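# Push tommy bar through clamp screw until knob stops

## Task

Insert the tommy bar into the hole in the clamp's screw and slide it along until the knob at the end of its longer side rests against the screw.

## Robot and tools

Robot: two arms, left_arm and right_arm, each ending in a two-finger gripper. Measured in the scene frame, the left base sits at (+0.019, +0.229, +0.047) m and the right base at (-0.046, -0.342, +0.041) m, both nearly unrotated. The scene frame has its origin at table-top height midway between the nominal bases, +x pointing out over the table, +z up, and left_arm on the +y side. Arm names do not match image sides. A camera stand stands behind the arms.

Frames: every hand pose, velocity, target and wrist-camera pose an arm reports is in that arm's own base frame. The head cameras and the table use the scene frame. Motion offsets run along the axes of each arm's current Hand target. On the gripper, +z points along the fingers and the fingers open and close along y. end_effector_position is the point between the pads, about 1 cm behind the tips. Reported poses can be off by a few centimetres, especially at long reach.

The 14-number row, shared by execute_actions and move: dx, dy, dz, rx, ry, rz, opening for left_arm, then the same seven for right_arm. Always send all 14, even if only one arm moves. Each number lies in [-1, 1]. The first six per arm are an offset, not a pose. They are measured from that arm's Hand target as it stood when the action or move began, along that target's axes. 1.0 equals 0.6 m of travel or 180 degrees of turn. rx, ry, rz form a single rotation vector. Because each call counts from the current Hand target, repeating the same offset moves the arm again. Six zeros re-request the existing Hand target. The opening is absolute: +1 is fully open (0.093 m), -1 is closed. A 0 is itself a command, so resend the present opening to leave a gripper alone.

execute_actions(actions, cameras): actions is a list of actions, and each action is a table of up to 15 rows. Each row is one control step of 1/30 s. A short table repeats its last row until 15 steps have run. Every row counts from the start pose of its action, not from the row before. Images come back only if actions is empty or cameras names some. cameras takes names, ["all"] or []; an unknown name voids the call.

move(target, speed, blend, opening_speed, grip_force, blocking, cameras): drives each gripper in a straight line toward its offset. target is one 14-number row or a list of up to 15 rows, all counted from the same starting Hand targets. speed is in m/s, from 0.002 to 2.9 (default 0.25), and turns are capped at twice that in rad/s. blend, in metres, rounds the corners of a list; 0 means stop at each point. opening_speed is the rate of finger motion per second on the -1..+1 scale, at least 0.2. grip_force is the newton limit per pad, 10 to 50, and stays set until changed. Lower forces close slowly. blocking=false returns early while the motion continues. Moves last at least 0.5 s and are cut off at 10 s. They do not avoid obstacles or the other arm. Keep paths away from an arm's own base, since passing close can flip its shoulder. The result adds a move: line, for example done, off_target, moving, held or fault, plus the limits involved. done means the arm is at rest within 10 mm and 2 degrees of target. Neither done nor off_target tells you whether there is contact.

wait(seconds 0 to 10, cameras): lets the scene run while the last commands are held. stop(cameras): brakes the running move. zoom_image(camera, region [x0,y0,x1,y1] pixels, at most 504x504): enlarges part of the newest image from cam_head_left, cam_head_right, cam_left_wrist or cam_right_wrist. All four cameras are 896x504. finished_scene(scene): ends the current scene, given by its integer number. The bar must stay in place with the robot out of the way. Make no further calls in that reply after ending scene 1.

Results: Hand target is the last commanded pose after clipping, and the next offsets count from it. The gripper often stops short of it; resend the gap as an offset. grip_measured is the finger motor position (+1 open, -1 closed). The pads touch at about -0.94, and each millimetre of object width adds about 0.0208. To grip a rigid flat object firmly, send a value about 0.24 below its width reading, and keep sending it while holding. To release, send a value well above that reading. Joint positions end with the finger gap in metres. Joint torques include the arm's weight and are noisy. Joint velocities reading within noise means the arm is still.

Control notes: orientation commands are clipped to 40 degrees from the measured orientation per step. Friction and weight can leave the gripper low, short or tilted, so check pose after each move and correct it. Small moves may not happen at all. A blocked arm keeps pressing until you command it back past the gripper. Faster contact hits harder.

Avoid: dropping the bar or letting go while it moves, slamming into the clamp or table, hard pushes, the arms or grippers touching each other, and closing one gripper on the other's fingers. Nothing may fall off the table. Avoid straining the wrist camera cables. Long holds with a stretched arm heat the motors. A MOTOR HOT line appears at 75 °C, and at 90 °C a fault folds the arm and leaves it idle.

Each tool is called after ">>>" by a JSON object that holds its "method" and its "body", one argument or row to a line.

## Session

>>> {"method": "execute_actions", "body": {
  "actions": []
}}

Scene clock: 0.00 s.
left_arm: end_effector_position=(+0.3804, +0.0295, +0.0974) grip_measured=+1.000 end_effector_quat_wxyz=(+0.599, -0.096, +0.792, +0.073) | right_arm: end_effector_position=(+0.3881, -0.0280, +0.0848) grip_measured=+1.000 end_effector_quat_wxyz=(+0.566, +0.070, +0.822, -0.001)
Joint positions: left_arm=[-0.042 1.562 0.314 0.961 -0.273 -0.078 0.093] | right_arm=[-0.061 1.558 0.366 0.824 0.024 0.092 0.093]
Joint velocities: within noise
Joint torques (N m): no reading
Heat: left arm: 32 °C; right arm: 33 °C.
Hand target: left_arm +0.3853, +0.0301, +0.1122; +0.617, -0.101, +0.777, +0.071 | right_arm +0.3939, -0.0273, +0.0993; +0.584, +0.069, +0.809, +0.003
Tool commands: left_gripper/opening=+1.0 right_gripper/opening=+1.0
camera_calibration:
cam_left_wrist: T_world_to_cam=[[0.253366, -0.967369, -0.00145843, -0.0665414], [-0.632289, -0.164463, -0.757075, 0.356122], [0.732131, 0.192739, -0.653327, -0.136106], [0, 0, 0, 1]] pos_world=[0.341679, 0.0204319, 0.180592]
cam_right_wrist: T_world_to_cam=[[-0.122047, -0.986521, -0.108996, 0.0298496], [-0.711074, 0.163524, -0.683837, 0.375], [0.692444, -0.00595639, -0.721447, -0.123306], [0, 0, 0, 1]] pos_world=[0.355678, -0.0326088, 0.170733]

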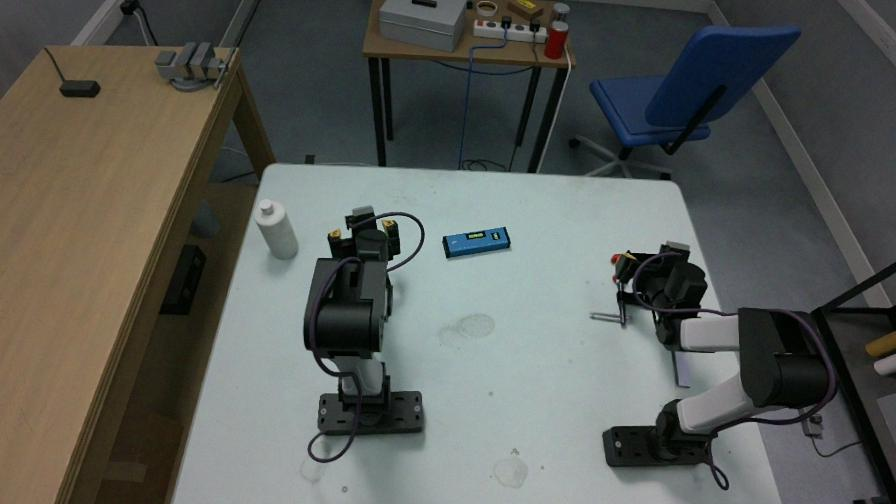

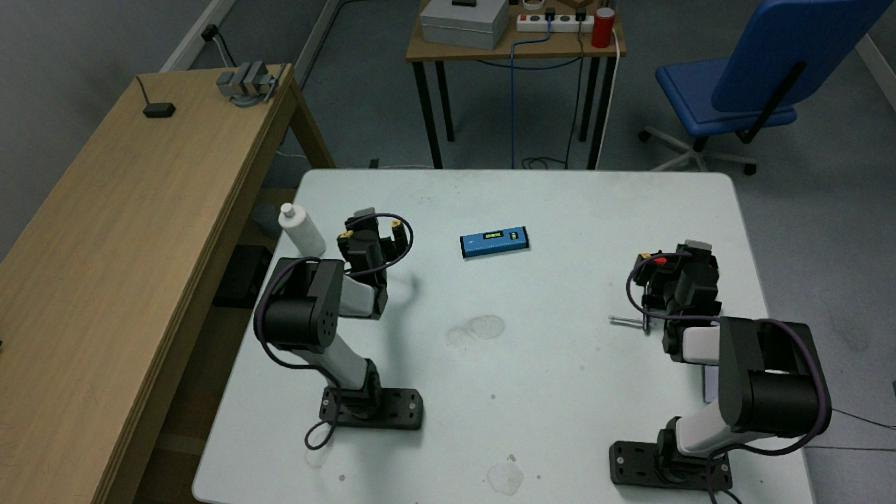

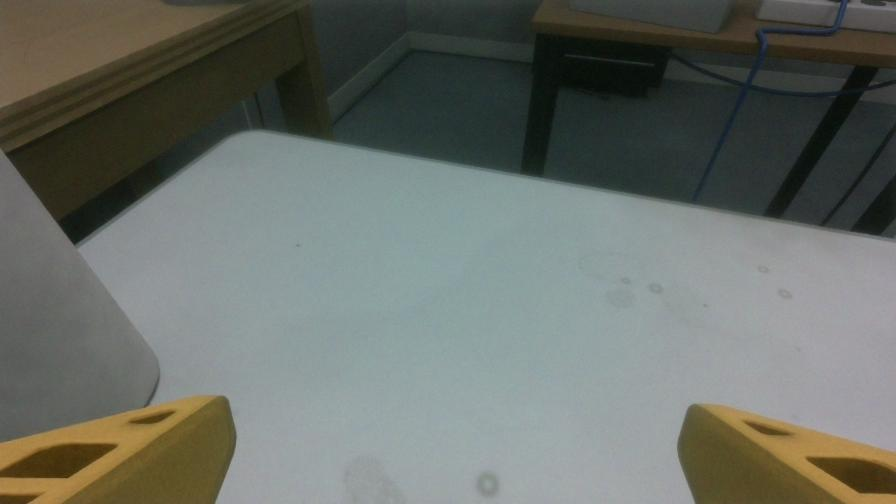

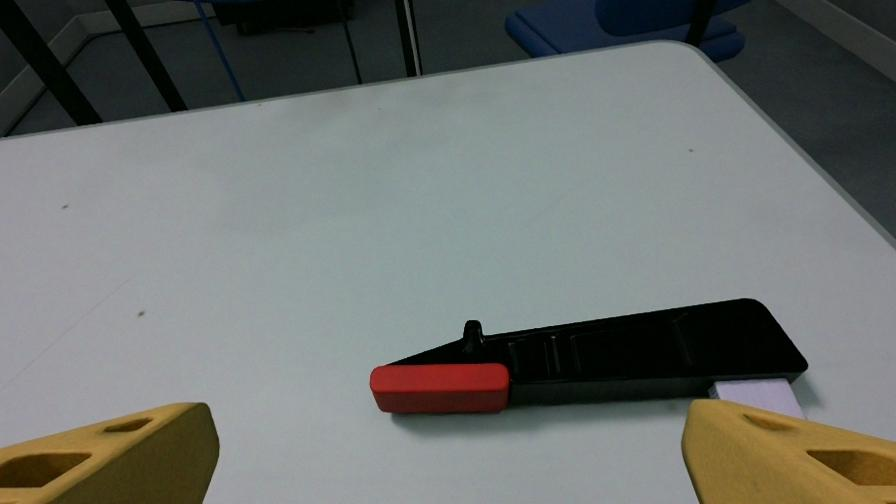

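>>> {"method": "zoom_image", "body": {
  "camera": "cam_head_left",
  "region": [540, 210, 740, 410]
}}

>>> {"method": "zoom_image", "body": {
  "camera": "cam_head_right",
  "region": [580, 220, 780, 420]
}}

Scaled by 2.520 from the camera's 896x504 image, which has a finer 1280x720 frame.

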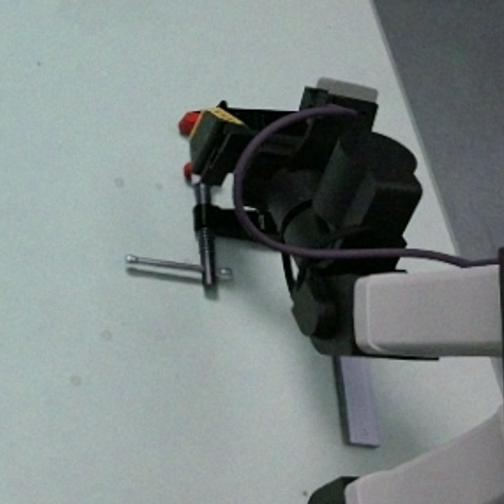

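Scaled by 2.520 from the camera's 896x504 image, which has a finer 1280x720 frame.

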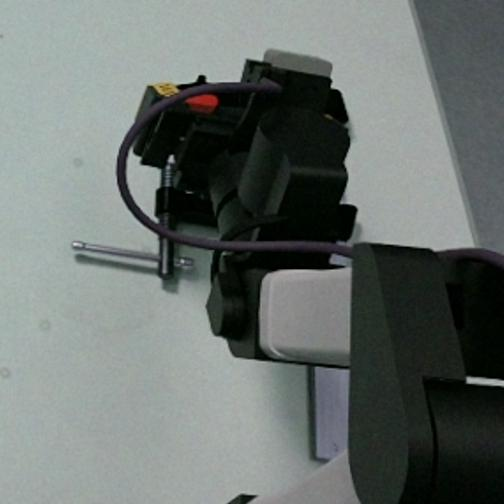

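>>> {"method": "move", "body": {
  "target": [0,0,0,0,0,0,1,-0.12,-0.1,-0.31,0,0.22,0,1],
  "cameras": ["all"]
}}

Scene clock: 23.27 s.
left_arm: end_effector_position=(+0.3804, +0.0295, +0.0974) grip_measured=+1.000 end_effector_quat_wxyz=(+0.599, -0.096, +0.792, +0.073) | right_arm: end_effector_position=(+0.2318, -0.0834, +0.2102) grip_measured=+1.000 end_effector_quat_wxyz=(+0.264, +0.074, +0.961, +0.020)
Joint positions: left_arm=[-0.042 1.562 0.314 0.961 -0.273 -0.078 0.093] | right_arm=[-0.519 1.07 1.134 -1.158 -0.255 -0.302 0.093]
Joint torques (N m): left_arm=[-0.18 -6.8 5.27 1.89 0.01 0.14] | right_arm=[-0.38 -0.98 8.53 1.11 -0.24 -0.07]
Heat: left arm: 35 °C; right arm: 35 °C.
Hand target: left_arm +0.3853, +0.0301, +0.1122; +0.617, -0.101, +0.777, +0.071 | right_arm +0.2339, -0.0808, +0.2214; +0.275, +0.064, +0.959, +0.026
Off the commanded pose: left_arm 0.016 m, 3 deg | right_arm 0.012 m, 2 deg.
move: off_target (left_arm, right_arm)
camera_calibration:
cam_left_wrist: T_world_to_cam=[[0.253366, -0.967369, -0.00145843, -0.0665414], [-0.632289, -0.164463, -0.757075, 0.356122], [0.732131, 0.192739, -0.653327, -0.136106], [0, 0, 0, 1]] pos_world=[0.341679, 0.0204319, 0.180592]
cam_right_wrist: T_world_to_cam=[[-0.156256, -0.982774, -0.0986861, -0.0241855], [-0.982562, 0.164857, -0.0859891, 0.296094], [0.100777, 0.0835289, -0.991396, 0.27648], [0, 0, 0, 1]] pos_world=[0.259289, -0.095676, 0.297175]

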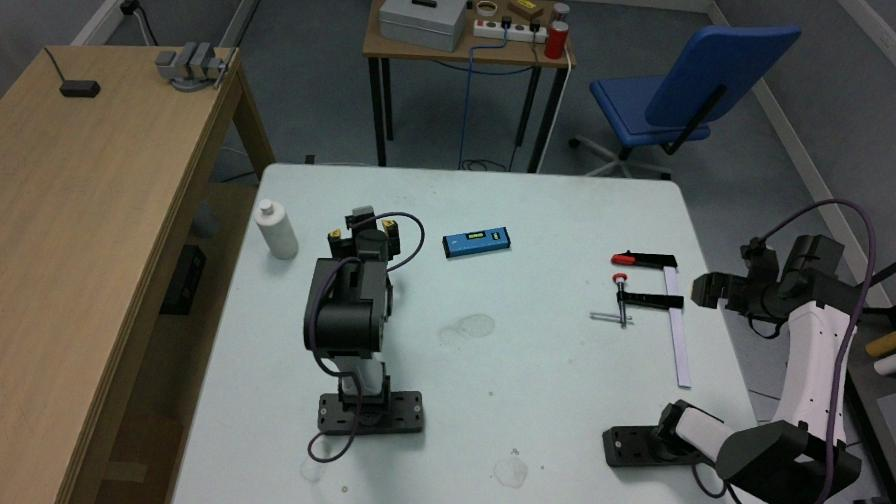

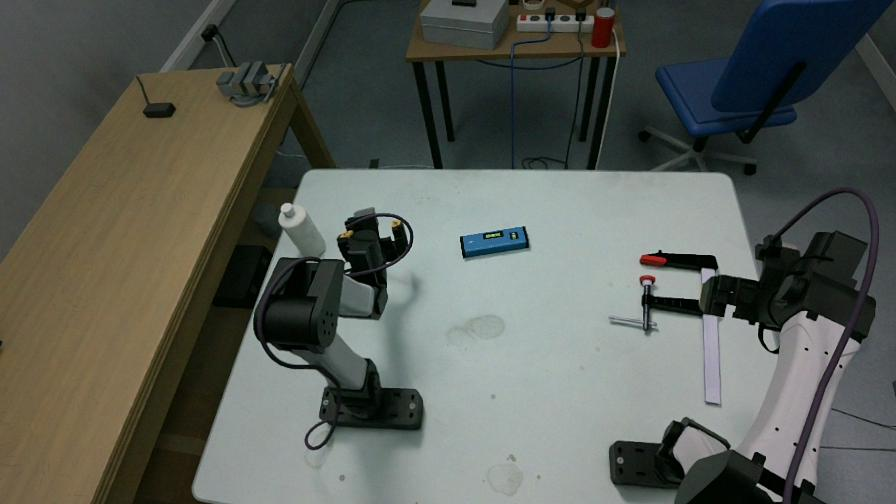

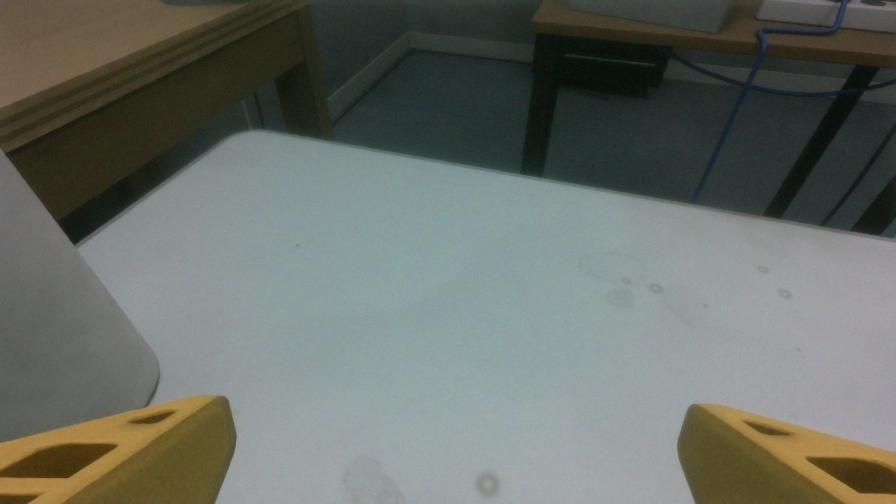

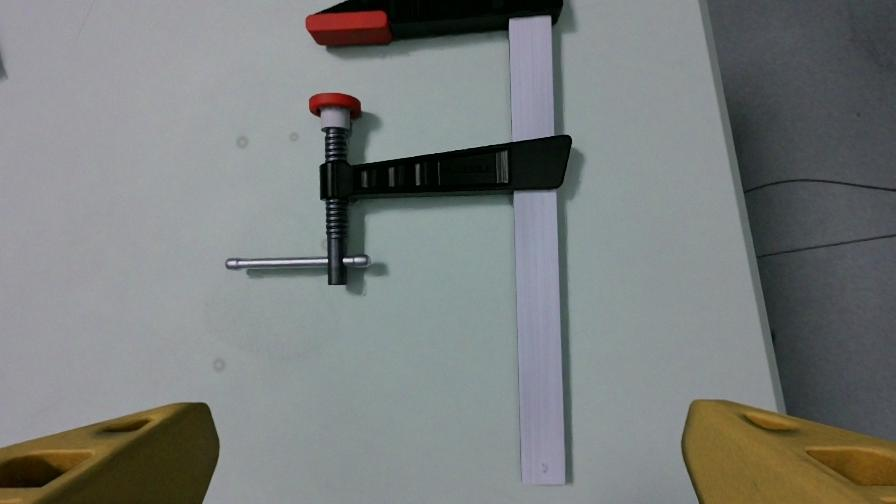

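>>> {"method": "move", "body": {
  "target": [0,0,0,0,0,0,1,0.0765,0.322,0.283,0,0,0,-1],
  "cameras": ["cam_head_left","cam_right_wrist"]
}}

Scene clock: 46.27 s.
left_arm: end_effector_position=(+0.3804, +0.0295, +0.0974) grip_measured=+1.000 end_effector_quat_wxyz=(+0.599, -0.096, +0.792, +0.073) | right_arm: end_effector_position=(+0.2943, +0.1163, +0.0633) grip_measured=-0.976 end_effector_quat_wxyz=(+0.249, +0.052, +0.967, +0.021)
Joint positions: left_arm=[-0.042 1.562 0.314 0.961 -0.273 -0.078 0.093] | right_arm=[0.491 1.401 0.768 -0.477 0.216 0.548 0]
Joint torques (N m): left_arm=[-0.28 -6.89 5.19 1.88 0.02 0.15] | right_arm=[1.1 -3 6.15 1.86 0.49 0.15]
Heat: left arm: 36 °C; right arm: 36 °C.
Hand target: left_arm +0.3853, +0.0301, +0.1122; +0.617, -0.101, +0.777, +0.071 | right_arm +0.3065, +0.1194, +0.0700; +0.275, +0.064, +0.959, +0.026
Off the commanded pose: left_arm 0.016 m, 3 deg | right_arm 0.014 m, 3 deg.
move: off_target (left_arm, right_arm)
camera_calibration:
cam_right_wrist: T_world_to_cam=[[-0.114854, -0.98948, -0.087965, 0.155242], [-0.99116, 0.120067, -0.0564391, 0.317749], [0.0664071, 0.0807051, -0.994523, 0.118544], [0, 0, 0, 1]] pos_world=[0.324898, 0.105891, 0.149485]
Images, in order (width x height): cam_head_left 896x504, cam_right_wrist 896x504.

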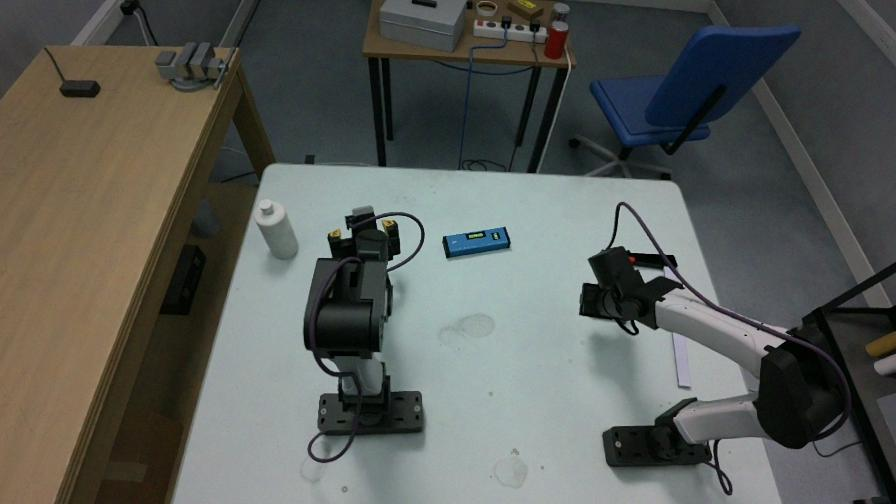

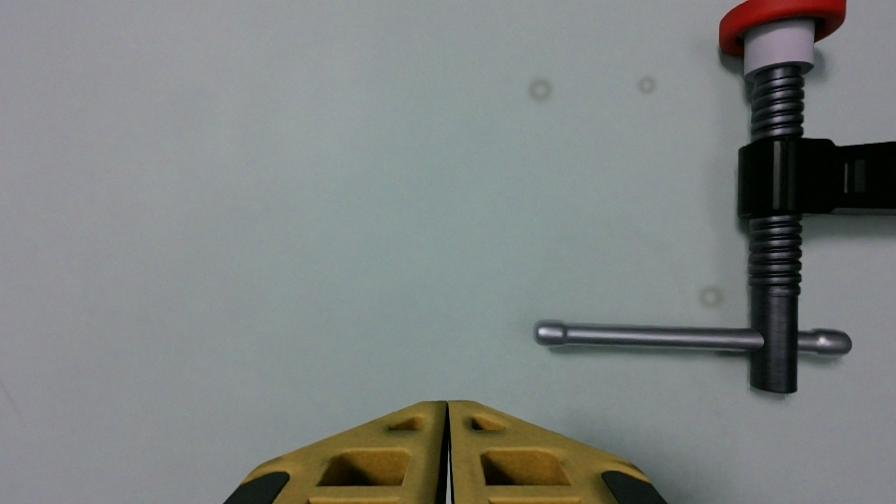

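>>> {"method": "move", "body": {
  "target": [0,0,0,0,0,0,1,0.0645,-0.009,0.126,0,0,0,-1],
  "cameras": ["cam_right_wrist"],
  "speed": 0.12
}}

Scene clock: 57.33 s.
left_arm: end_effector_position=(+0.3804, +0.0295, +0.0974) grip_measured=+1.000 end_effector_quat_wxyz=(+0.599, -0.096, +0.792, +0.073) | right_arm: end_effector_position=(+0.3023, +0.1198, -0.0193) grip_measured=-0.976 end_effector_quat_wxyz=(+0.251, +0.053, +0.966, +0.021)
Joint positions: left_arm=[-0.042 1.562 0.314 0.961 -0.273 -0.078 0.093] | right_arm=[0.489 1.656 0.607 -0.058 0.218 0.548 0]
Joint torques (N m): left_arm=[-0.29 -6.78 5.29 1.89 0.02 0.14] | right_arm=[0.16 -3.81 4.27 1.94 0.42 0.11]
Heat: left arm: 36 °C; right arm: 36 °C.
Hand target: left_arm +0.3853, +0.0301, +0.1122; +0.617, -0.101, +0.777, +0.071 | right_arm +0.3135, +0.1205, -0.0148; +0.275, +0.064, +0.959, +0.026
Off the commanded pose: left_arm 0.016 m, 3 deg | right_arm 0.012 m, 3 deg.
move: off_target (left_arm, right_arm)
camera_calibration:
cam_right_wrist: T_world_to_cam=[[-0.116841, -0.98919, -0.0886136, 0.1529], [-0.990686, 0.122367, -0.0597211, 0.32013], [0.0699189, 0.0808104, -0.994274, 0.0344128], [0, 0, 0, 1]] pos_world=[0.332608, 0.109292, 0.0668833]
Images, in order (width x height): cam_right_wrist 896x504.

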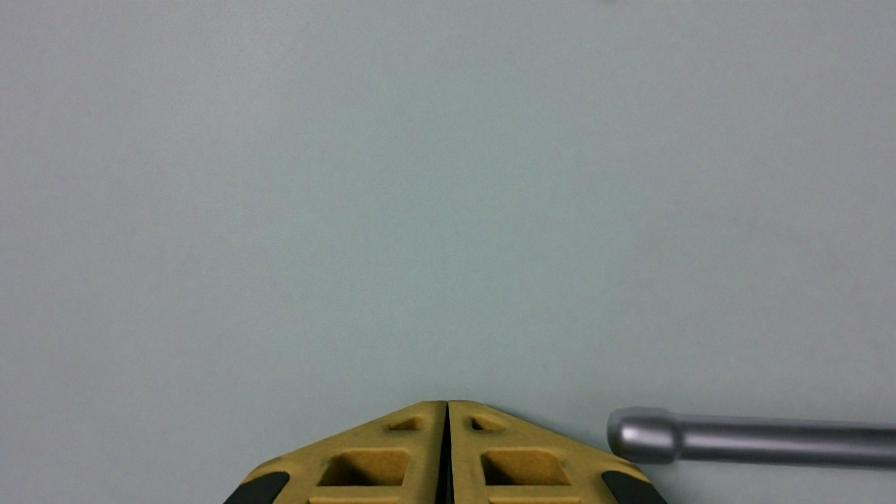

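>>> {"method": "move", "body": {
  "target": [0,0,0,0,0,0,1,-0.005,-0.1,-0.008,0,0,0,-1],
  "cameras": ["cam_head_left","cam_right_wrist"],
  "speed": 0.06
}}

Scene clock: 69.20 s.
left_arm: end_effector_position=(+0.3804, +0.0295, +0.0974) grip_measured=+1.000 end_effector_quat_wxyz=(+0.599, -0.096, +0.792, +0.073) | right_arm: end_effector_position=(+0.3006, +0.0632, -0.0232) grip_measured=-0.976 end_effector_quat_wxyz=(+0.255, +0.063, +0.965, +0.020)
Joint positions: left_arm=[-0.042 1.562 0.314 0.961 -0.273 -0.078 0.093] | right_arm=[0.278 1.586 0.496 0.02 0.129 0.375 0]
Joint torques (N m): left_arm=[-0.2 -6.83 5.3 1.91 0 0.15] | right_arm=[-0.7 -5.59 3.51 1.69 0.1 -0.05]
Heat: left arm: 36 °C; right arm: 35 °C.
Hand target: left_arm +0.3853, +0.0301, +0.1122; +0.617, -0.101, +0.777, +0.071 | right_arm +0.3069, +0.0605, -0.0143; +0.275, +0.064, +0.959, +0.026
Off the commanded pose: left_arm 0.016 m, 3 deg | right_arm 0.011 m, 3 deg.
move: off_target (left_arm, right_arm)
camera_calibration:
cam_right_wrist: T_world_to_cam=[[-0.135086, -0.986541, -0.0921375, 0.101612], [-0.987649, 0.141518, -0.0672524, 0.322859], [0.0793864, 0.0819146, -0.993473, 0.0323164], [0, 0, 0, 1]] pos_world=[0.330032, 0.0519062, 0.0631808]
Images, in order (width x height): cam_head_left 896x504, cam_right_wrist 896x504.

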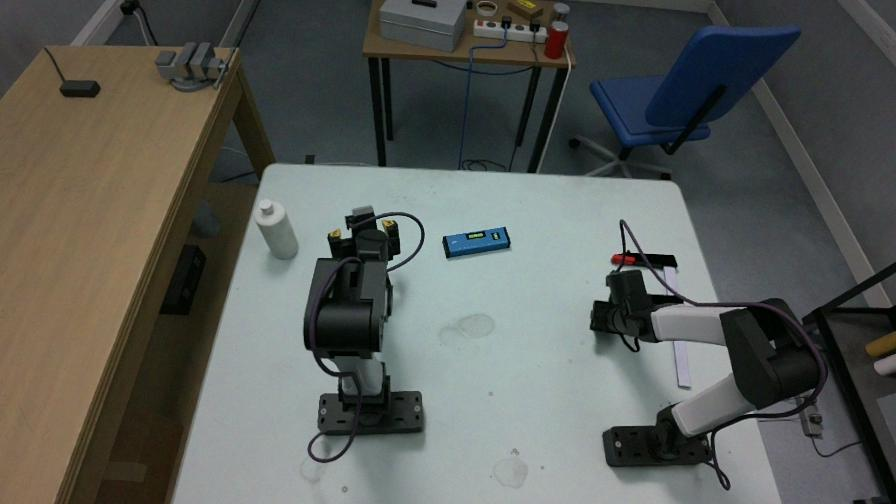

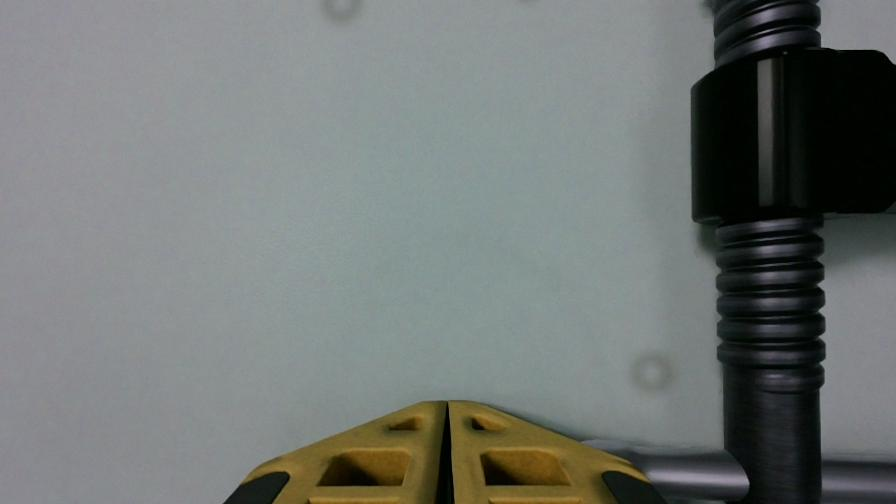

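>>> {"method": "move", "body": {
  "target": [0,0,0,0,0,0,1,0.006,-0.037,-0.01,0,0,0,-1],
  "cameras": ["cam_right_wrist"],
  "speed": 0.05
}}

Scene clock: 74.13 s.
left_arm: end_effector_position=(+0.3804, +0.0295, +0.0974) grip_measured=+1.000 end_effector_quat_wxyz=(+0.599, -0.096, +0.792, +0.073) | right_arm: end_effector_position=(+0.2914, +0.0437, -0.0225) grip_measured=-0.976 end_effector_quat_wxyz=(+0.253, +0.056, +0.965, +0.025)
Joint positions: left_arm=[-0.042 1.562 0.314 0.961 -0.273 -0.078 0.093] | right_arm=[0.192 1.529 0.444 0.023 0.075 0.289 0]
Joint torques (N m): left_arm=[-0.29 -6.79 5.37 1.9 -0.01 0.14] | right_arm=[-0.84 -5.46 3.81 1.64 0.16 -0.03]
Heat: left arm: 36 °C; right arm: 35 °C.
Hand target: left_arm +0.3853, +0.0301, +0.1122; +0.617, -0.101, +0.777, +0.071 | right_arm +0.2983, +0.0390, -0.0130; +0.275, +0.064, +0.959, +0.026
Off the commanded pose: left_arm 0.016 m, 3 deg | right_arm 0.013 m, 3 deg.
move: off_target (left_arm, right_arm)
camera_calibration:
cam_right_wrist: T_world_to_cam=[[-0.120613, -0.987955, -0.0969384, 0.0769505], [-0.989807, 0.127137, -0.0641815, 0.317921], [0.0757328, 0.0882091, -0.993219, 0.0361639], [0, 0, 0, 1]] pos_world=[0.321223, 0.0324142, 0.0637828]
Images, in order (width x height): cam_right_wrist 896x504.

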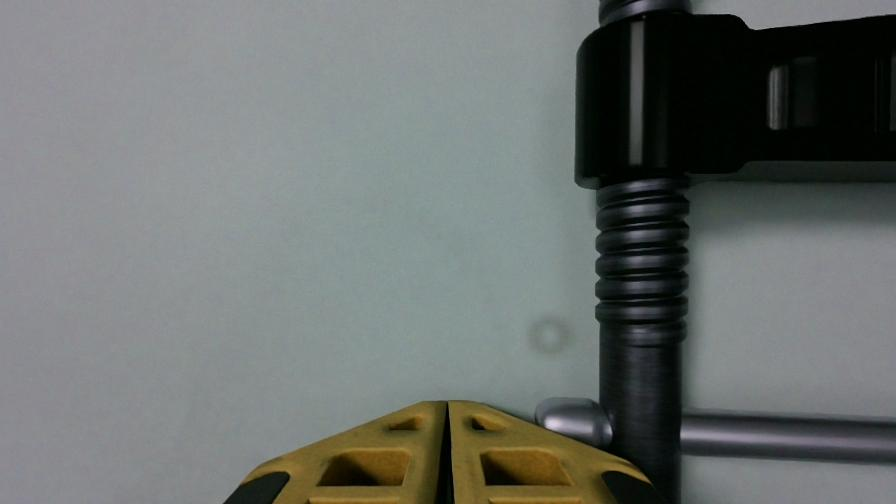

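>>> {"method": "move", "body": {
  "target": [0,0,0,0,0,0,1,-0.004,-0.012,0.004,0,0,0,-1],
  "cameras": ["cam_right_wrist"],
  "speed": 0.04
}}

>>> {"method": "zoom_image", "body": {
  "camera": "cam_right_wrist",
  "region": [480, 330, 760, 504]
}}

Scene clock: 81.77 s.
left_arm: end_effector_position=(+0.3804, +0.0295, +0.0974) grip_measured=+1.000 end_effector_quat_wxyz=(+0.599, -0.096, +0.792, +0.073) | right_arm: end_effector_position=(+0.2915, +0.0430, -0.0229) grip_measured=-0.976 end_effector_quat_wxyz=(+0.250, +0.050, +0.966, +0.037)
Joint positions: left_arm=[-0.042 1.562 0.314 0.961 -0.273 -0.078 0.093] | right_arm=[0.166 1.529 0.444 0.023 0.034 0.26 0]
Joint torques (N m): left_arm=[-0.2 -6.76 5.34 1.88 0.02 0.17] | right_arm=[-1.8 -4.71 3.95 1.76 0.38 -0.05]
Heat: left arm: 36 °C; right arm: 36 °C.
Hand target: left_arm +0.3853, +0.0301, +0.1122; +0.617, -0.101, +0.777, +0.071 | right_arm +0.3008, +0.0315, -0.0144; +0.275, +0.064, +0.959, +0.026
Off the commanded pose: left_arm 0.016 m, 3 deg | right_arm 0.017 m, 4 deg.
move: off_target (left_arm, right_arm)
camera_calibration:
cam_right_wrist: T_world_to_cam=[[-0.101949, -0.987836, -0.117415, 0.0703159], [-0.992432, 0.109118, -0.0563266, 0.319791], [0.0684535, 0.110784, -0.991484, 0.0370365], [0, 0, 0, 1]] pos_world=[0.322004, 0.0304625, 0.0629899]
Images, in order (width x height): cam_right_wrist 896x504.

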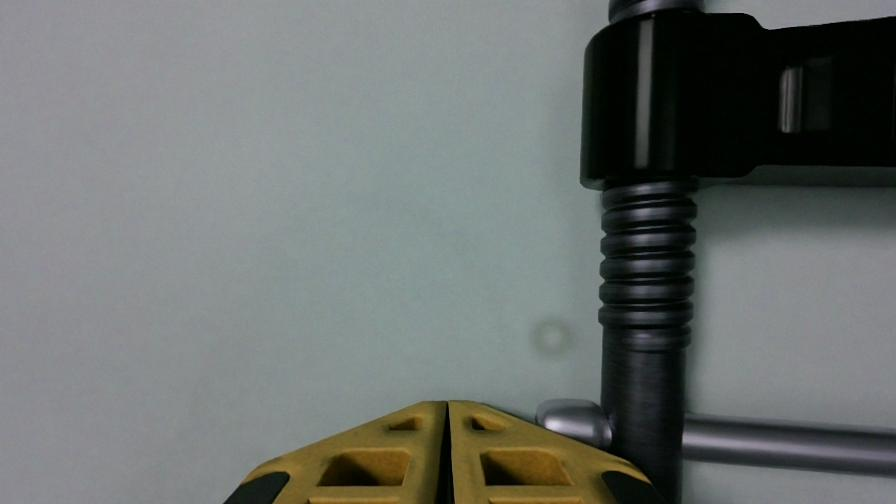

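Scaled by 1.800 from the camera's 896x504 image, which has a finer 1280x720 frame.

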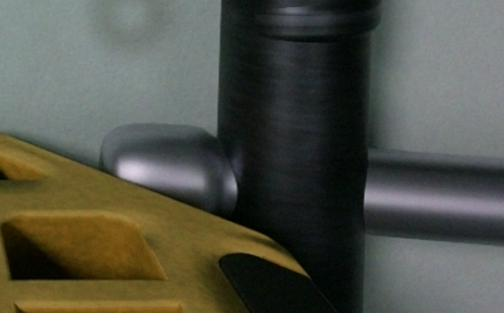

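Seated and firm. Back off.

>>> {"method": "move", "body": {
  "target": [0,0,0,0,0,0,1,0,0.06,0,0,0,0,-1],
  "cameras": ["cam_right_wrist"],
  "speed": 0.1
}}

Scene clock: 86.43 s.
left_arm: end_effector_position=(+0.3804, +0.0295, +0.0974) grip_measured=+1.000 end_effector_quat_wxyz=(+0.599, -0.096, +0.792, +0.073) | right_arm: end_effector_position=(+0.2934, +0.0673, -0.0188) grip_measured=-0.976 end_effector_quat_wxyz=(+0.261, +0.054, +0.963, +0.030)
Joint positions: left_arm=[-0.042 1.562 0.314 0.961 -0.273 -0.078 0.093] | right_arm=[0.291 1.536 0.463 0.023 0.118 0.372 0]
Joint torques (N m): left_arm=[-0.24 -6.83 5.31 1.89 0.02 0.15] | right_arm=[0.88 -2.96 6.64 1.41 0.37 0.14]
Heat: left arm: 36 °C; right arm: 36 °C.
Hand target: left_arm +0.3853, +0.0301, +0.1122; +0.617, -0.101, +0.777, +0.071 | right_arm +0.3047, +0.0672, -0.0113; +0.275, +0.064, +0.959, +0.026
Off the commanded pose: left_arm 0.016 m, 3 deg | right_arm 0.014 m, 2 deg.
move: off_target (left_arm, right_arm)
camera_calibration:
cam_right_wrist: T_world_to_cam=[[-0.112103, -0.987978, -0.10645, 0.0981715], [-0.989392, 0.120936, -0.0804901, 0.317109], [0.0923962, 0.096298, -0.991055, 0.0322926], [0, 0, 0, 1]] pos_world=[0.321767, 0.0555317, 0.0679783]
Images, in order (width x height): cam_right_wrist 896x504.

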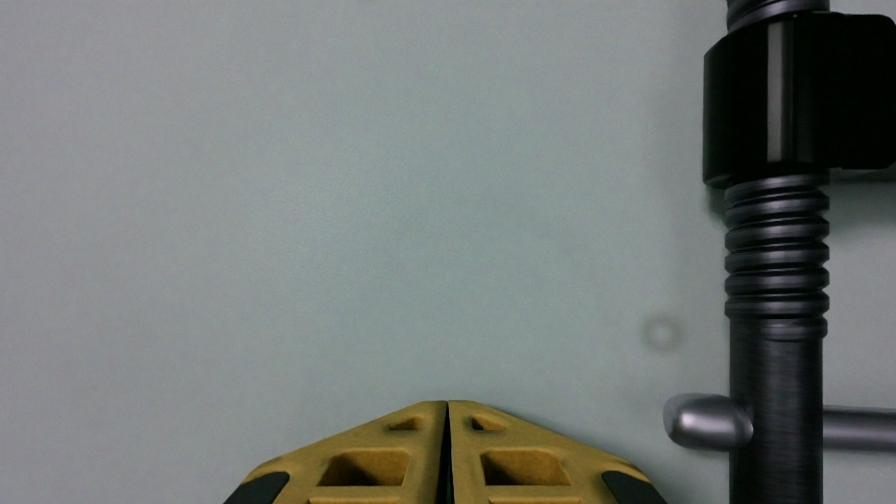

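>>> {"method": "finished_scene", "body": {
  "scene": 2
}}

The scene is finished: the task was done.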